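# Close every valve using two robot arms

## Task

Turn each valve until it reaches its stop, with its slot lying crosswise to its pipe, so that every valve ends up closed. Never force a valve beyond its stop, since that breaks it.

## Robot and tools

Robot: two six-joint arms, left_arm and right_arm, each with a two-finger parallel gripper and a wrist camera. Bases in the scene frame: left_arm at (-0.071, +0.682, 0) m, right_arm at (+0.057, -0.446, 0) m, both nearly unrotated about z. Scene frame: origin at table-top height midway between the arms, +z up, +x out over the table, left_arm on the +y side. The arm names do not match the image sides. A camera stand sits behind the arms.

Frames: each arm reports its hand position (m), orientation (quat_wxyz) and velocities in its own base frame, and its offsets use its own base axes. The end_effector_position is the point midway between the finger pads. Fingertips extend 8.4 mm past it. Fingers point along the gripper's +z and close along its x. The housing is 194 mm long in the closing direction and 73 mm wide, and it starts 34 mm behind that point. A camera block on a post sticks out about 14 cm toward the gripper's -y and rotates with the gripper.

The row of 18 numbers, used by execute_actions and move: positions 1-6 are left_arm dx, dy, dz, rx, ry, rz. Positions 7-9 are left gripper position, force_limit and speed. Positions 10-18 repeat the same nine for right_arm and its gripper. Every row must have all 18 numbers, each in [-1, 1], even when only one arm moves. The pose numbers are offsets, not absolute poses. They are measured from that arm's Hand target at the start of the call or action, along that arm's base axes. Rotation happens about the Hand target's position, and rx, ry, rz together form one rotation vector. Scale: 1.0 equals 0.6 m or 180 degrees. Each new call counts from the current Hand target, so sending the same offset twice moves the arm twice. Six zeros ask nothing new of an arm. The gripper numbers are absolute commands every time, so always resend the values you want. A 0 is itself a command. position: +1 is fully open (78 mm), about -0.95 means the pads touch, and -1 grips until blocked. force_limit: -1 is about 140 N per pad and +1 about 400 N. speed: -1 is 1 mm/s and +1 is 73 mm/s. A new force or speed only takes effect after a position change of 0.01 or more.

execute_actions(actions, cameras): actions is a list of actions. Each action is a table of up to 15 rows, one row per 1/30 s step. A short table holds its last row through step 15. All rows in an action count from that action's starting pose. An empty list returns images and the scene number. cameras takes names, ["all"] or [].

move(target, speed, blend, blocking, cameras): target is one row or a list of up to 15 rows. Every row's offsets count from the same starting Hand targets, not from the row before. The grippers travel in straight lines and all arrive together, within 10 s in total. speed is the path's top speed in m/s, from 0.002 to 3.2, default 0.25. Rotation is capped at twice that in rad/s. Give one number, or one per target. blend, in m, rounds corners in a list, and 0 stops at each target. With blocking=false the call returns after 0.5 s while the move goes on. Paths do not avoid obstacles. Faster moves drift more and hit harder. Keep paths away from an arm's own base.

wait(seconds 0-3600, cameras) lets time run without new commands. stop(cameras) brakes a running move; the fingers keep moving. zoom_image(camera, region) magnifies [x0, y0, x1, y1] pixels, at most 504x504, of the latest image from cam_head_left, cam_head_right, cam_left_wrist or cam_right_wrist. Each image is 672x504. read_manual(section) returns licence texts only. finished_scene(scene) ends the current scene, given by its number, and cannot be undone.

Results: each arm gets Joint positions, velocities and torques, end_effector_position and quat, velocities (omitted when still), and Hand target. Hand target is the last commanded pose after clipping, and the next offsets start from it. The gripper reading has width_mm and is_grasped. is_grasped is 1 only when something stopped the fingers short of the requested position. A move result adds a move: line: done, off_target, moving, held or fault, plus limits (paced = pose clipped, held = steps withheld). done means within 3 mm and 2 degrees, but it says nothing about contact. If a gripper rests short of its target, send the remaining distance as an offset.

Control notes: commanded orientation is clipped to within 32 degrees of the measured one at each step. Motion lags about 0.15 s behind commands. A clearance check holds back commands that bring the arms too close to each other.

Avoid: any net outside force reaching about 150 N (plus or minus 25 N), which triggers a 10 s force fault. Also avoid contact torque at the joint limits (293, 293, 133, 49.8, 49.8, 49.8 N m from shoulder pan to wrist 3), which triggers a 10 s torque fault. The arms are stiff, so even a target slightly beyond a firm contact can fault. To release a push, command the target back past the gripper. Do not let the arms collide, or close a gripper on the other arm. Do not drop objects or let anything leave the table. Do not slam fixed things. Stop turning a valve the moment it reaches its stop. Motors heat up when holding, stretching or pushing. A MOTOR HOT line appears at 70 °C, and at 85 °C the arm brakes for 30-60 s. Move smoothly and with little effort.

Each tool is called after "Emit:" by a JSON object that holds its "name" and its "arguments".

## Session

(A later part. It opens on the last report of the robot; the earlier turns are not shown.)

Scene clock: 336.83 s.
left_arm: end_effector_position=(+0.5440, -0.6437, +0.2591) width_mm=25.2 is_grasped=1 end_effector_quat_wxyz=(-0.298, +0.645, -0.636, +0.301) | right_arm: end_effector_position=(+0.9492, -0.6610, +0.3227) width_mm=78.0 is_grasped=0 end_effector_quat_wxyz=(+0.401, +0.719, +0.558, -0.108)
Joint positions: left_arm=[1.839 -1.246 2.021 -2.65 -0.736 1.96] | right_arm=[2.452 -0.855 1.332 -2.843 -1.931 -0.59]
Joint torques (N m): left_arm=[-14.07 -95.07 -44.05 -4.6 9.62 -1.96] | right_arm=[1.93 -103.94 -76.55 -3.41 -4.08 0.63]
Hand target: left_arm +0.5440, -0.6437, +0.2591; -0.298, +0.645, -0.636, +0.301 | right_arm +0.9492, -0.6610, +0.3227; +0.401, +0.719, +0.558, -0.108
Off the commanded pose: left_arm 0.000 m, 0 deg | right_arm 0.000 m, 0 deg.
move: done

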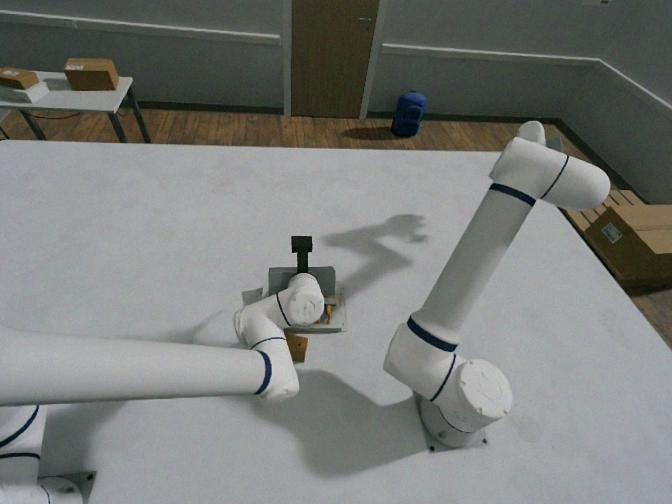

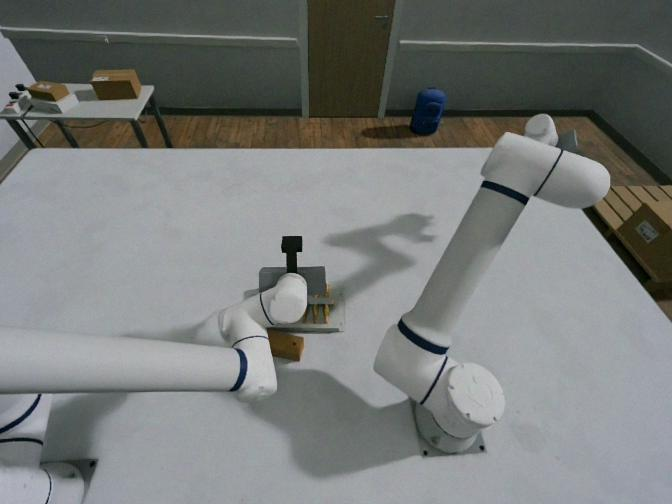

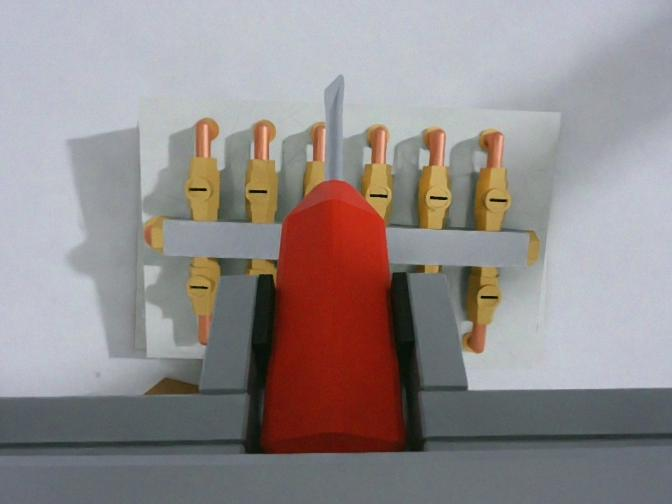

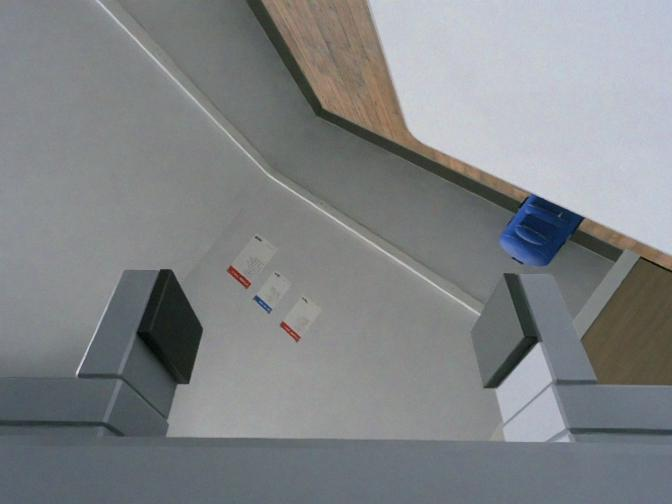

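Emit:
{"name": "zoom_image", "arguments": {"camera": "cam_left_wrist", "region": [170, 150, 350, 310]}}

Emit:
{"name": "zoom_image", "arguments": {"camera": "cam_left_wrist", "region": [350, 150, 530, 310]}}

Emit:
{"name": "move", "arguments": {"target": [-0.12,0.07,0.01,0,0,0,-0.98,0.0,-0.6,0,0,0,0,0,0,1,1,1], "speed": 0.3, "cameras": ["cam_left_wrist"]}}

Scaled by 2.800.

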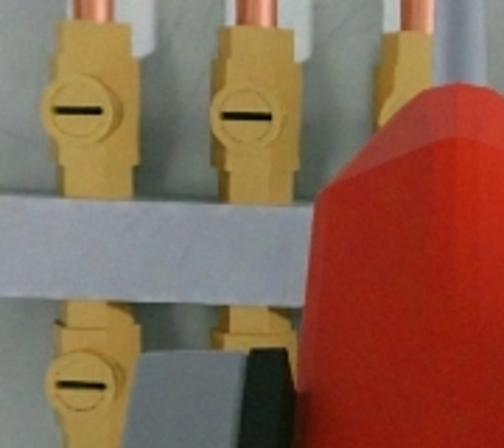

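Scaled by 2.800.

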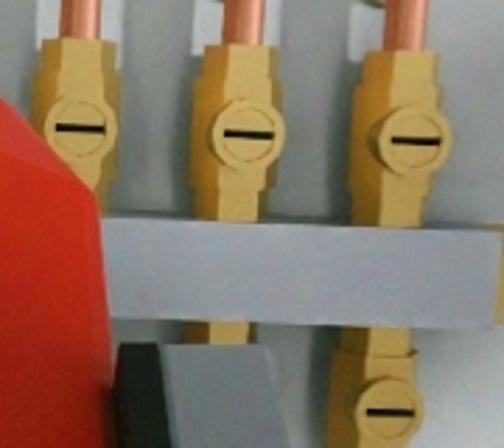

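Scene clock: 337.97 s.
left_arm: end_effector_position=(+0.4721, -0.6018, +0.2650) width_mm=25.2 is_grasped=1 end_effector_quat_wxyz=(-0.298, +0.645, -0.636, +0.301) | right_arm: end_effector_position=(+0.9492, -0.6610, +0.3227) width_mm=78.0 is_grasped=0 end_effector_quat_wxyz=(+0.401, +0.719, +0.558, -0.108)
Joint positions: left_arm=[1.749 -1.369 2.15 -2.558 -0.713 1.829] | right_arm=[2.452 -0.855 1.332 -2.843 -1.931 -0.59]
Joint torques (N m): left_arm=[-19.27 -113.87 -32.8 -4.43 10.36 -2.56] | right_arm=[3.16 -103.24 -76.43 -3.7 -4.24 0.8]
Hand target: left_arm +0.4720, -0.6017, +0.2651; -0.298, +0.645, -0.636, +0.301 | right_arm +0.9492, -0.6610, +0.3227; +0.401, +0.719, +0.558, -0.108
Off the commanded pose: left_arm 0.000 m, 0 deg | right_arm 0.000 m, 0 deg.
move: done

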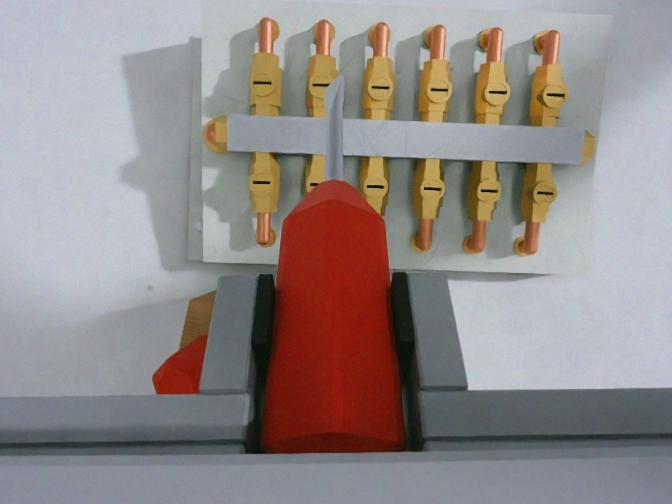

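Emit:
{"name": "zoom_image", "arguments": {"camera": "cam_left_wrist", "region": [340, 60, 580, 220]}}

Emit:
{"name": "zoom_image", "arguments": {"camera": "cam_left_wrist", "region": [230, 60, 350, 220]}}

Scaled by 2.100.

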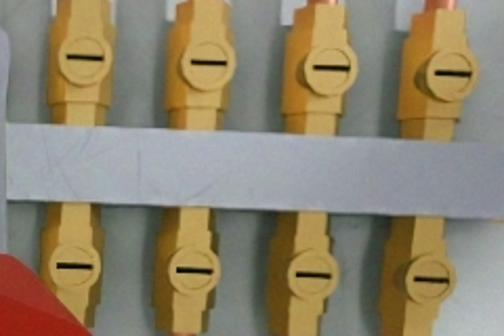

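Scaled by 3.150.

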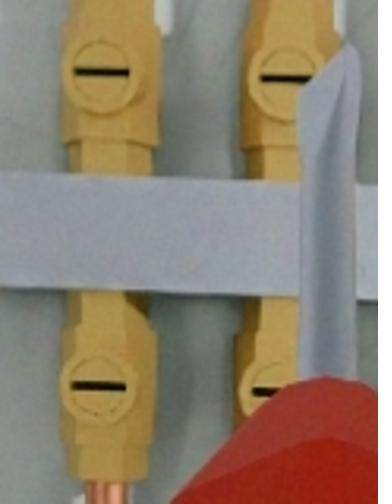

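Emit:
{"name": "move", "arguments": {"target": [[-0.13,-0.0622,0.0,-0.0933,0.2678,0.1984,-0.98,0.0,-0.6,0,0,0,0,0,0,1,1,1],[-0.13,-0.0622,-0.0917,-0.0933,0.2678,0.1984,-0.98,0.0,-0.6,0,0,0,0,0,0,1,1,1]], "speed": [0.4,0.15], "cameras": ["cam_left_wrist"]}}

Scene clock: 341.50 s.
left_arm: end_effector_position=(+0.3940, -0.6391, +0.2102) width_mm=25.2 is_grasped=1 end_effector_quat_wxyz=(+0.000, +0.903, -0.430, +0.000) | right_arm: end_effector_position=(+0.9492, -0.6610, +0.3227) width_mm=78.0 is_grasped=0 end_effector_quat_wxyz=(+0.401, +0.719, +0.558, -0.108)
Joint positions: left_arm=[1.885 -1.319 1.957 -2.207 -1.571 1.203] | right_arm=[2.452 -0.855 1.332 -2.843 -1.931 -0.59]
Joint torques (N m): left_arm=[15.13 -95.55 -36.12 -8.76 -4.18 -0.49] | right_arm=[1.89 -104.32 -76.19 -3.7 -4.32 0.53]
Hand target: left_arm +0.3940, -0.6391, +0.2100; +0.000, +0.903, -0.430, +0.000 | right_arm +0.9492, -0.6610, +0.3227; +0.401, +0.719, +0.558, -0.108
Off the commanded pose: left_arm 0.000 m, 0 deg | right_arm 0.000 m, 0 deg.
move: done

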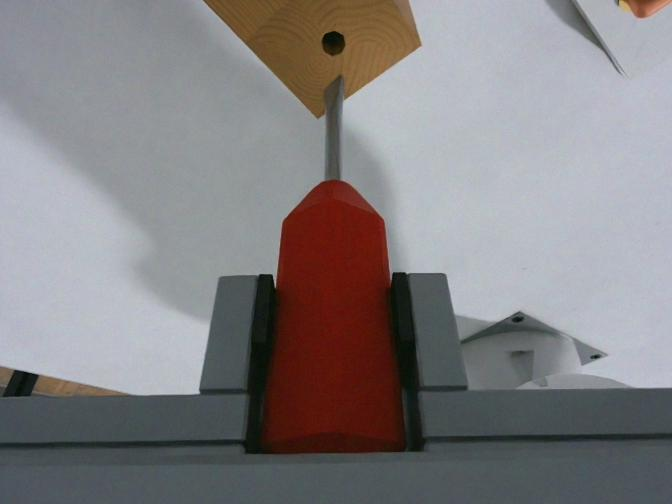

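Emit:
{"name": "move", "arguments": {"target": [0,0,-0.04,0,0,0,-0.98,0.0,-0.6,0,0,0,0,0,0,1,1,1], "speed": 0.1, "cameras": ["cam_left_wrist"]}}

Emit:
{"name": "zoom_image", "arguments": {"camera": "cam_left_wrist", "region": [280, 30, 400, 150]}}

Scene clock: 342.40 s.
left_arm: end_effector_position=(+0.3940, -0.6391, +0.1863) width_mm=25.2 is_grasped=1 end_effector_quat_wxyz=(+0.000, +0.903, -0.430, +0.000) | right_arm: end_effector_position=(+0.9492, -0.6610, +0.3227) width_mm=78.0 is_grasped=0 end_effector_quat_wxyz=(+0.401, +0.719, +0.558, -0.108)
Joint positions: left_arm=[1.885 -1.294 1.975 -2.251 -1.571 1.203] | right_arm=[2.452 -0.855 1.332 -2.843 -1.931 -0.59]
Joint torques (N m): left_arm=[8.57 -89.34 -36.11 -7.96 -3.71 1.44] | right_arm=[2.57 -104.73 -76.77 -3.69 -4.11 0.92]
Hand target: left_arm +0.3940, -0.6391, +0.1860; +0.000, +0.903, -0.430, +0.000 | right_arm +0.9492, -0.6610, +0.3227; +0.401, +0.719, +0.558, -0.108
Off the commanded pose: left_arm 0.000 m, 0 deg | right_arm 0.000 m, 0 deg.
move: done

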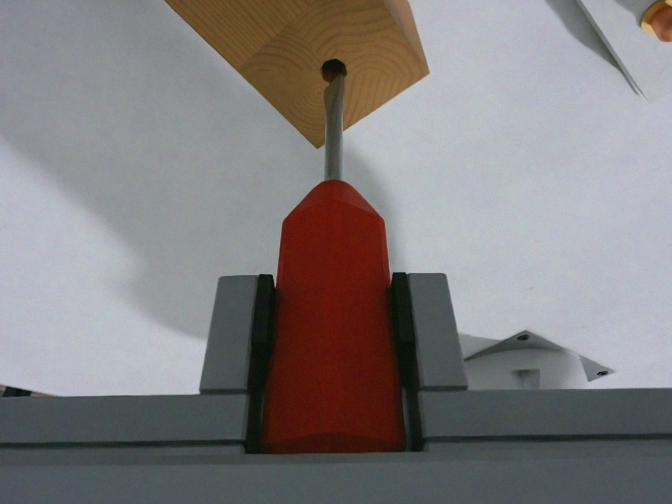

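Scaled by 4.200.

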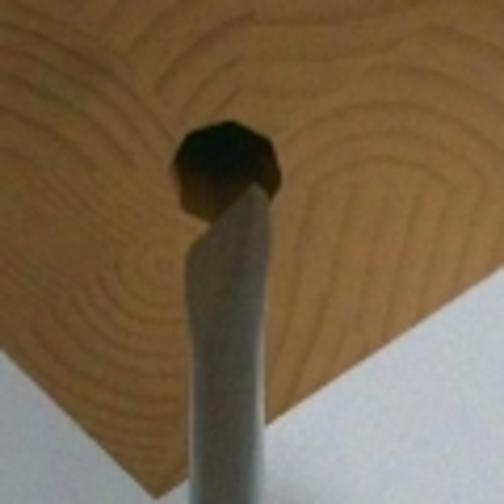

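Emit:
{"name": "move", "arguments": {"target": [0,0,-0.0167,0,0,0,-0.98,0.0,-0.6,0,0,0,0,0,0,1,1,1], "speed": 0.05, "cameras": ["cam_left_wrist"]}}

Emit:
{"name": "zoom_image", "arguments": {"camera": "cam_left_wrist", "region": [300, 50, 370, 120]}}

Scene clock: 343.20 s.
left_arm: end_effector_position=(+0.3940, -0.6391, +0.1762) width_mm=25.2 is_grasped=1 end_effector_quat_wxyz=(+0.000, +0.903, -0.430, +0.000) | right_arm: end_effector_position=(+0.9492, -0.6610, +0.3227) width_mm=78.0 is_grasped=0 end_effector_quat_wxyz=(+0.401, +0.719, +0.558, -0.108)
Joint positions: left_arm=[1.885 -1.282 1.982 -2.27 -1.571 1.203] | right_arm=[2.452 -0.855 1.332 -2.843 -1.931 -0.59]
Joint torques (N m): left_arm=[5.21 -96.17 -36.47 -8.93 -3.15 2.08] | right_arm=[2.85 -103.28 -76.03 -3.77 -4.31 0.81]
Hand target: left_arm +0.3940, -0.6391, +0.1760; +0.000, +0.903, -0.430, +0.000 | right_arm +0.9492, -0.6610, +0.3227; +0.401, +0.719, +0.558, -0.108
Off the commanded pose: left_arm 0.000 m, 0 deg | right_arm 0.000 m, 0 deg.
move: done

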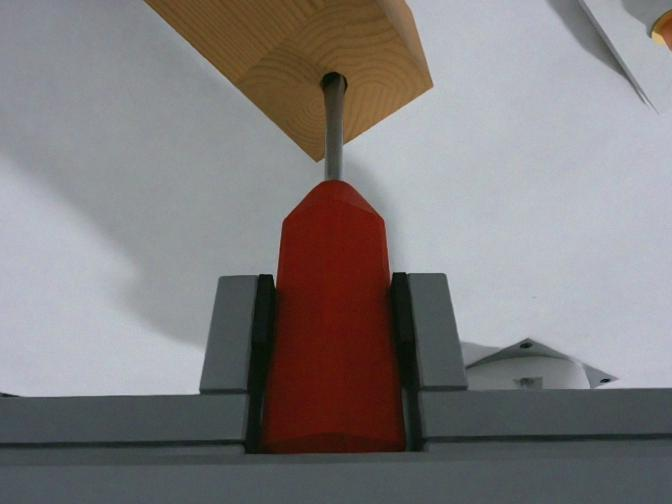

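Scaled by 7.200.

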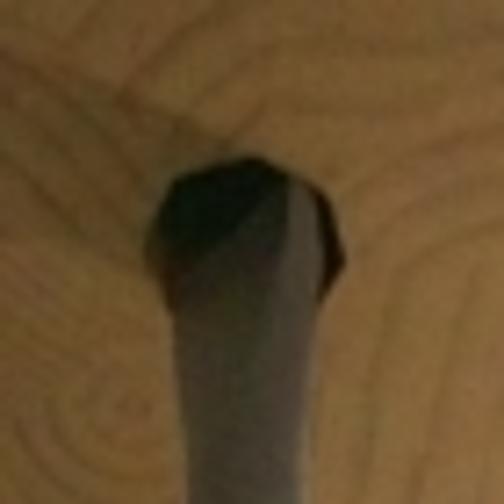

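Emit:
{"name": "move", "arguments": {"target": [0,0,-0.007,0,0,0,-0.98,0.0,-0.6,0,0,0,0,0,0,1,1,1], "speed": 0.03, "cameras": ["cam_left_wrist"]}}

Emit:
{"name": "zoom_image", "arguments": {"camera": "cam_left_wrist", "region": [300, 50, 370, 120]}}

Scene clock: 343.83 s.
left_arm: end_effector_position=(+0.3940, -0.6391, +0.1720) width_mm=25.2 is_grasped=1 end_effector_quat_wxyz=(+0.000, +0.903, -0.430, +0.000) | right_arm: end_effector_position=(+0.9492, -0.6610, +0.3227) width_mm=78.0 is_grasped=0 end_effector_quat_wxyz=(+0.401, +0.719, +0.558, -0.108)
Joint positions: left_arm=[1.885 -1.277 1.985 -2.277 -1.571 1.203] | right_arm=[2.452 -0.855 1.332 -2.843 -1.931 -0.59]
Joint torques (N m): left_arm=[3.19 -91.66 -34.32 -8.12 -2.77 1.94] | right_arm=[1.09 -102.43 -76.32 -3.65 -4.08 0.74]
Hand target: left_arm +0.3940, -0.6391, +0.1718; +0.000, +0.903, -0.430, +0.000 | right_arm +0.9492, -0.6610, +0.3227; +0.401, +0.719, +0.558, -0.108
Off the commanded pose: left_arm 0.000 m, 0 deg | right_arm 0.000 m, 0 deg.
move: done

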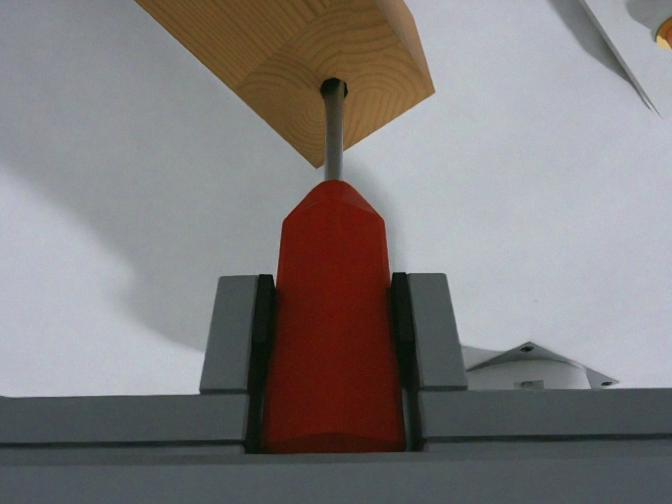

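Scaled by 7.200.

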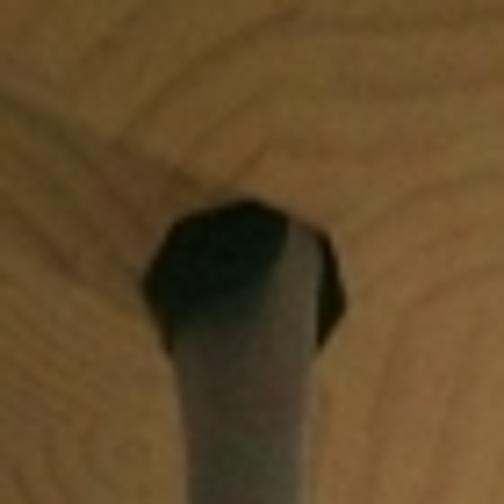

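Emit:
{"name": "move", "arguments": {"target": [0,0,-0.045,0,0,0,-0.98,0.0,-0.6,0,0,0,0,0,0,1,1,1], "speed": 0.08}}

Emit:
{"name": "move", "arguments": {"target": [0,0,-0.043,0,0,0,-0.98,0.0,-0.6,0,0,0,0,0,0,1,1,1], "speed": 0.08, "cameras": ["cam_left_wrist"]}}

Scene clock: 344.83 s.
left_arm: end_effector_position=(+0.3940, -0.6391, +0.1450) width_mm=25.2 is_grasped=1 end_effector_quat_wxyz=(+0.000, +0.903, -0.430, +0.000) | right_arm: end_effector_position=(+0.9492, -0.6610, +0.3227) width_mm=78.0 is_grasped=0 end_effector_quat_wxyz=(+0.401, +0.719, +0.558, -0.108)
Joint positions: left_arm=[1.885 -1.245 2.002 -2.327 -1.571 1.203] | right_arm=[2.452 -0.855 1.332 -2.843 -1.931 -0.59]
Joint torques (N m): left_arm=[-2.26 -94.96 -32.81 -8.26 -2.16 1.35] | right_arm=[2.38 -104.32 -76.43 -3.53 -4.04 0.54]
Hand target: left_arm +0.3940, -0.6391, +0.1448; +0.000, +0.903, -0.430, +0.000 | right_arm +0.9492, -0.6610, +0.3227; +0.401, +0.719, +0.558, -0.108
Off the commanded pose: left_arm 0.000 m, 0 deg | right_arm 0.000 m, 0 deg.
move: done

Scene clock: 345.63 s.
left_arm: end_effector_position=(+0.3940, -0.6391, +0.1192) width_mm=25.2 is_grasped=1 end_effector_quat_wxyz=(+0.000, +0.903, -0.430, +0.000) | right_arm: end_effector_position=(+0.9492, -0.6610, +0.3227) width_mm=78.0 is_grasped=0 end_effector_quat_wxyz=(+0.401, +0.719, +0.558, -0.108)
Joint positions: left_arm=[1.885 -1.213 2.017 -2.374 -1.571 1.203] | right_arm=[2.452 -0.855 1.332 -2.843 -1.931 -0.59]
Joint torques (N m): left_arm=[-2.8 -97.59 -32.04 -8.91 -1.69 0.95] | right_arm=[2.95 -103.66 -76.22 -3.95 -4.1 0.67]
Hand target: left_arm +0.3940, -0.6391, +0.1190; +0.000, +0.903, -0.430, +0.000 | right_arm +0.9492, -0.6610, +0.3227; +0.401, +0.719, +0.558, -0.108
Off the commanded pose: left_arm 0.000 m, 0 deg | right_arm 0.000 m, 0 deg.
move: done

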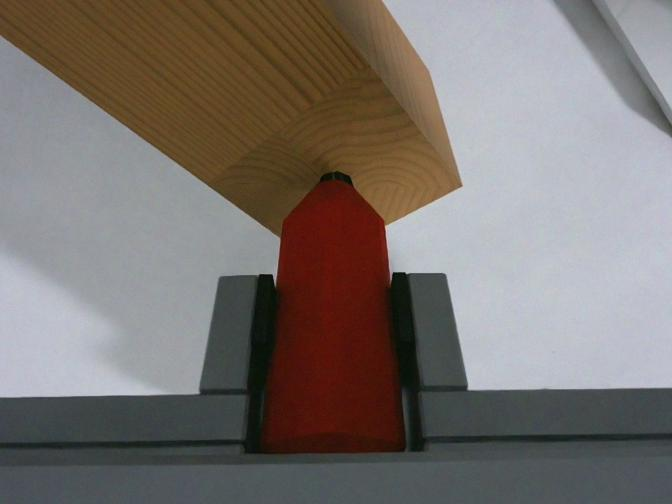

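Emit:
{"name": "move", "arguments": {"target": [0,0,-0.006,0,0,0,-0.98,0.0,-0.6,0,0,0,0,0,0,1,1,1], "speed": 0.03}}

Emit:
{"name": "move", "arguments": {"target": [0,0,-0.0015,0,0,0,-0.98,0.0,-0.6,0,0,0,0,0,0,1,1,1], "speed": 0.02, "cameras": ["cam_left_wrist"]}}

Emit:
{"name": "zoom_image", "arguments": {"camera": "cam_left_wrist", "region": [270, 140, 400, 270]}}

Scene clock: 346.20 s.
left_arm: end_effector_position=(+0.3940, -0.6391, +0.1155) width_mm=25.2 is_grasped=1 end_effector_quat_wxyz=(+0.000, +0.903, -0.430, +0.000) | right_arm: end_effector_position=(+0.9492, -0.6610, +0.3227) width_mm=78.0 is_grasped=0 end_effector_quat_wxyz=(+0.401, +0.719, +0.558, -0.108)
Joint positions: left_arm=[1.885 -1.208 2.019 -2.38 -1.571 1.203] | right_arm=[2.452 -0.855 1.332 -2.843 -1.931 -0.59]
Joint torques (N m): left_arm=[0.97 -97.3 -31.97 -8.29 -0.96 0.92] | right_arm=[0.99 -103.84 -76.29 -3.73 -4.14 0.79]
Hand target: left_arm +0.3940, -0.6391, +0.1154; +0.000, +0.903, -0.430, +0.000 | right_arm +0.9492, -0.6610, +0.3227; +0.401, +0.719, +0.558, -0.108
Off the commanded pose: left_arm 0.000 m, 0 deg | right_arm 0.000 m, 0 deg.
move: done

Scene clock: 346.70 s.
left_arm: end_effector_position=(+0.3940, -0.6391, +0.1145) width_mm=25.2 is_grasped=1 end_effector_quat_wxyz=(+0.000, +0.903, -0.430, +0.000) | right_arm: end_effector_position=(+0.9492, -0.6610, +0.3227) width_mm=78.0 is_grasped=0 end_effector_quat_wxyz=(+0.401, +0.719, +0.558, -0.108)
Joint positions: left_arm=[1.885 -1.207 2.019 -2.382 -1.571 1.203] | right_arm=[2.452 -0.855 1.332 -2.843 -1.931 -0.59]
Joint torques (N m): left_arm=[5.03 -96.67 -31.41 -8.3 -0.46 0.91] | right_arm=[3.11 -103.37 -76.94 -3.69 -4.27 0.81]
Hand target: left_arm +0.3940, -0.6391, +0.1145; +0.000, +0.903, -0.430, +0.000 | right_arm +0.9492, -0.6610, +0.3227; +0.401, +0.719, +0.558, -0.108
Off the commanded pose: left_arm 0.000 m, 0 deg | right_arm 0.000 m, 0 deg.
move: done

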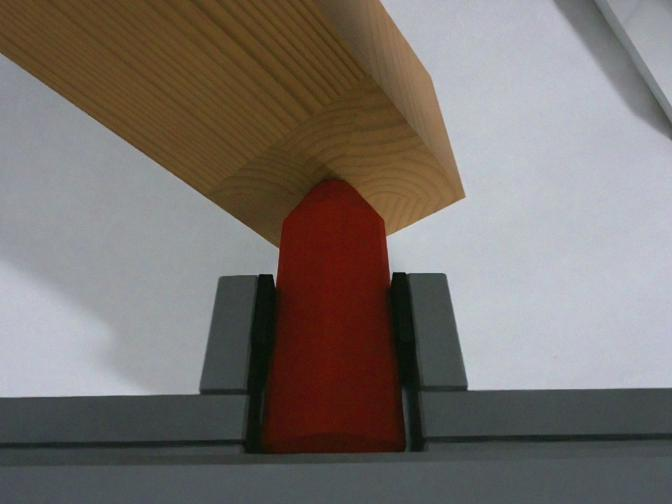

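Scaled by 3.877.

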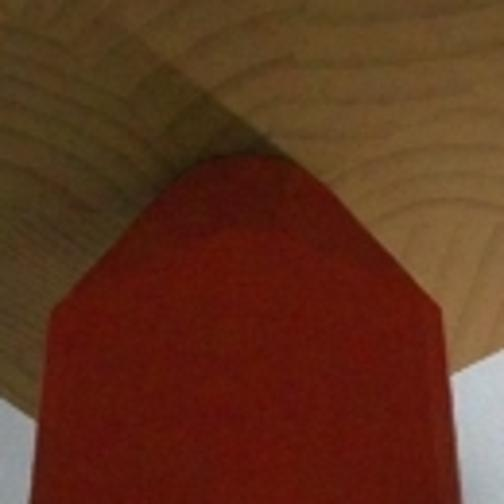

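Emit:
{"name": "move", "arguments": {"target": [0,0,-0.001,0,0,0,-0.98,0.0,-0.6,0,0,0,0,0,0,1,1,1], "speed": 0.02}}

Emit:
{"name": "move", "arguments": {"target": [0,0,-0.0,0,0,0,0.0,0.0,-0.6,0,0,0,0,0,0,1,1,1], "speed": 0.02, "cameras": ["cam_left_wrist"]}}

Scene clock: 347.33 s.
left_arm: end_effector_position=(+0.3940, -0.6391, +0.1139) width_mm=25.2 is_grasped=1 end_effector_quat_wxyz=(+0.000, +0.903, -0.430, +0.000) | right_arm: end_effector_position=(+0.9492, -0.6610, +0.3227) width_mm=78.0 is_grasped=0 end_effector_quat_wxyz=(+0.401, +0.719, +0.558, -0.108)
Joint positions: left_arm=[1.885 -1.206 2.019 -2.383 -1.571 1.203] | right_arm=[2.452 -0.855 1.332 -2.843 -1.931 -0.59]
Joint torques (N m): left_arm=[8.67 -95.95 -31.15 -8.37 0.05 0.86] | right_arm=[2.15 -101.93 -75.97 -3.75 -3.79 0.42]
Hand target: left_arm +0.3940, -0.6391, +0.1139; +0.000, +0.903, -0.430, +0.000 | right_arm +0.9492, -0.6610, +0.3227; +0.401, +0.719, +0.558, -0.108
Off the commanded pose: left_arm 0.000 m, 0 deg | right_arm 0.000 m, 0 deg.
move: done

Scene clock: 348.40 s.
left_arm: end_effector_position=(+0.3940, -0.6391, +0.1139) width_mm=38.0 is_grasped=0 end_effector_quat_wxyz=(+0.000, +0.903, -0.430, +0.000) | right_arm: end_effector_position=(+0.9492, -0.6610, +0.3227) width_mm=78.0 is_grasped=0 end_effector_quat_wxyz=(+0.401, +0.719, +0.558, -0.108)
Joint positions: left_arm=[1.885 -1.206 2.019 -2.383 -1.571 1.203] | right_arm=[2.452 -0.855 1.332 -2.843 -1.931 -0.59]
Joint torques (N m): left_arm=[12.25 -98.22 -32.05 -7.47 0.83 0.83] | right_arm=[1.43 -103.21 -75.76 -3.72 -4.45 0.46]
Hand target: left_arm +0.3940, -0.6391, +0.1139; +0.000, +0.903, -0.430, +0.000 | right_arm +0.9492, -0.6610, +0.3227; +0.401, +0.719, +0.558, -0.108
Off the commanded pose: left_arm 0.000 m, 0 deg | right_arm 0.000 m, 0 deg.
move: done

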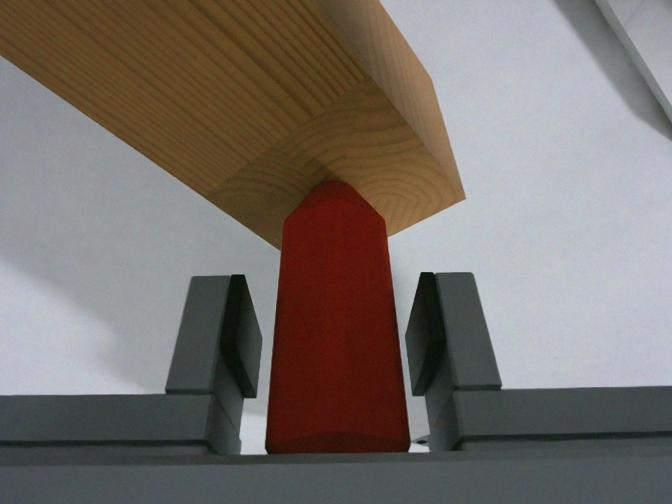

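Seated. Retract upward.

Emit:
{"name": "move", "arguments": {"target": [[0,0,0.18,0,0,0,0.0,0.0,-0.6,0,0,0,0,0,0,1,1,1]], "speed": 0.2, "cameras": ["cam_left_wrist"]}}

Emit:
{"name": "finished_scene", "arguments": {"scene": 1}}

Scene clock: 349.63 s.
left_arm: end_effector_position=(+0.3940, -0.6390, +0.2217) width_mm=38.0 is_grasped=0 end_effector_quat_wxyz=(+0.000, +0.903, -0.430, +0.000) | right_arm: end_effector_position=(+0.9492, -0.6610, +0.3227) width_mm=78.0 is_grasped=0 end_effector_quat_wxyz=(+0.401, +0.719, +0.558, -0.108)
Joint positions: left_arm=[1.885 -1.331 1.948 -2.186 -1.571 1.203] | right_arm=[2.452 -0.855 1.332 -2.843 -1.931 -0.59]
Joint torques (N m): left_arm=[-9.6 -126.01 -46.66 -3.09 3.73 -1.33] | right_arm=[1.99 -105.25 -75.77 -3.71 -4.07 0.87]
Hand target: left_arm +0.3940, -0.6391, +0.2219; +0.000, +0.903, -0.430, +0.000 | right_arm +0.9492, -0.6610, +0.3227; +0.401, +0.719, +0.558, -0.108
Off the commanded pose: left_arm 0.000 m, 0 deg | right_arm 0.000 m, 0 deg.
move: done

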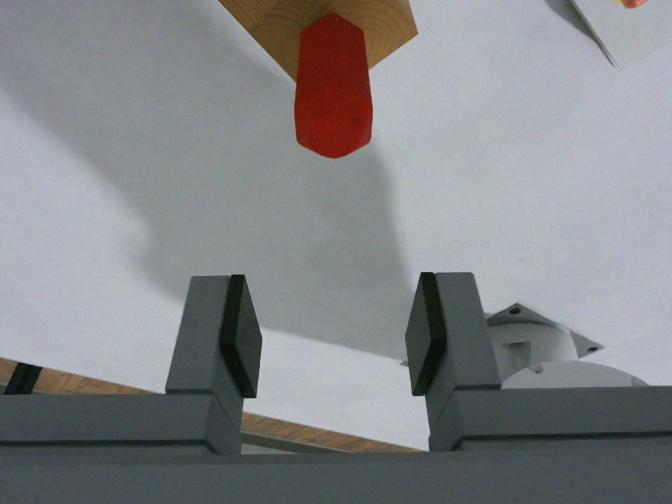

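The scene is finished: the task was done.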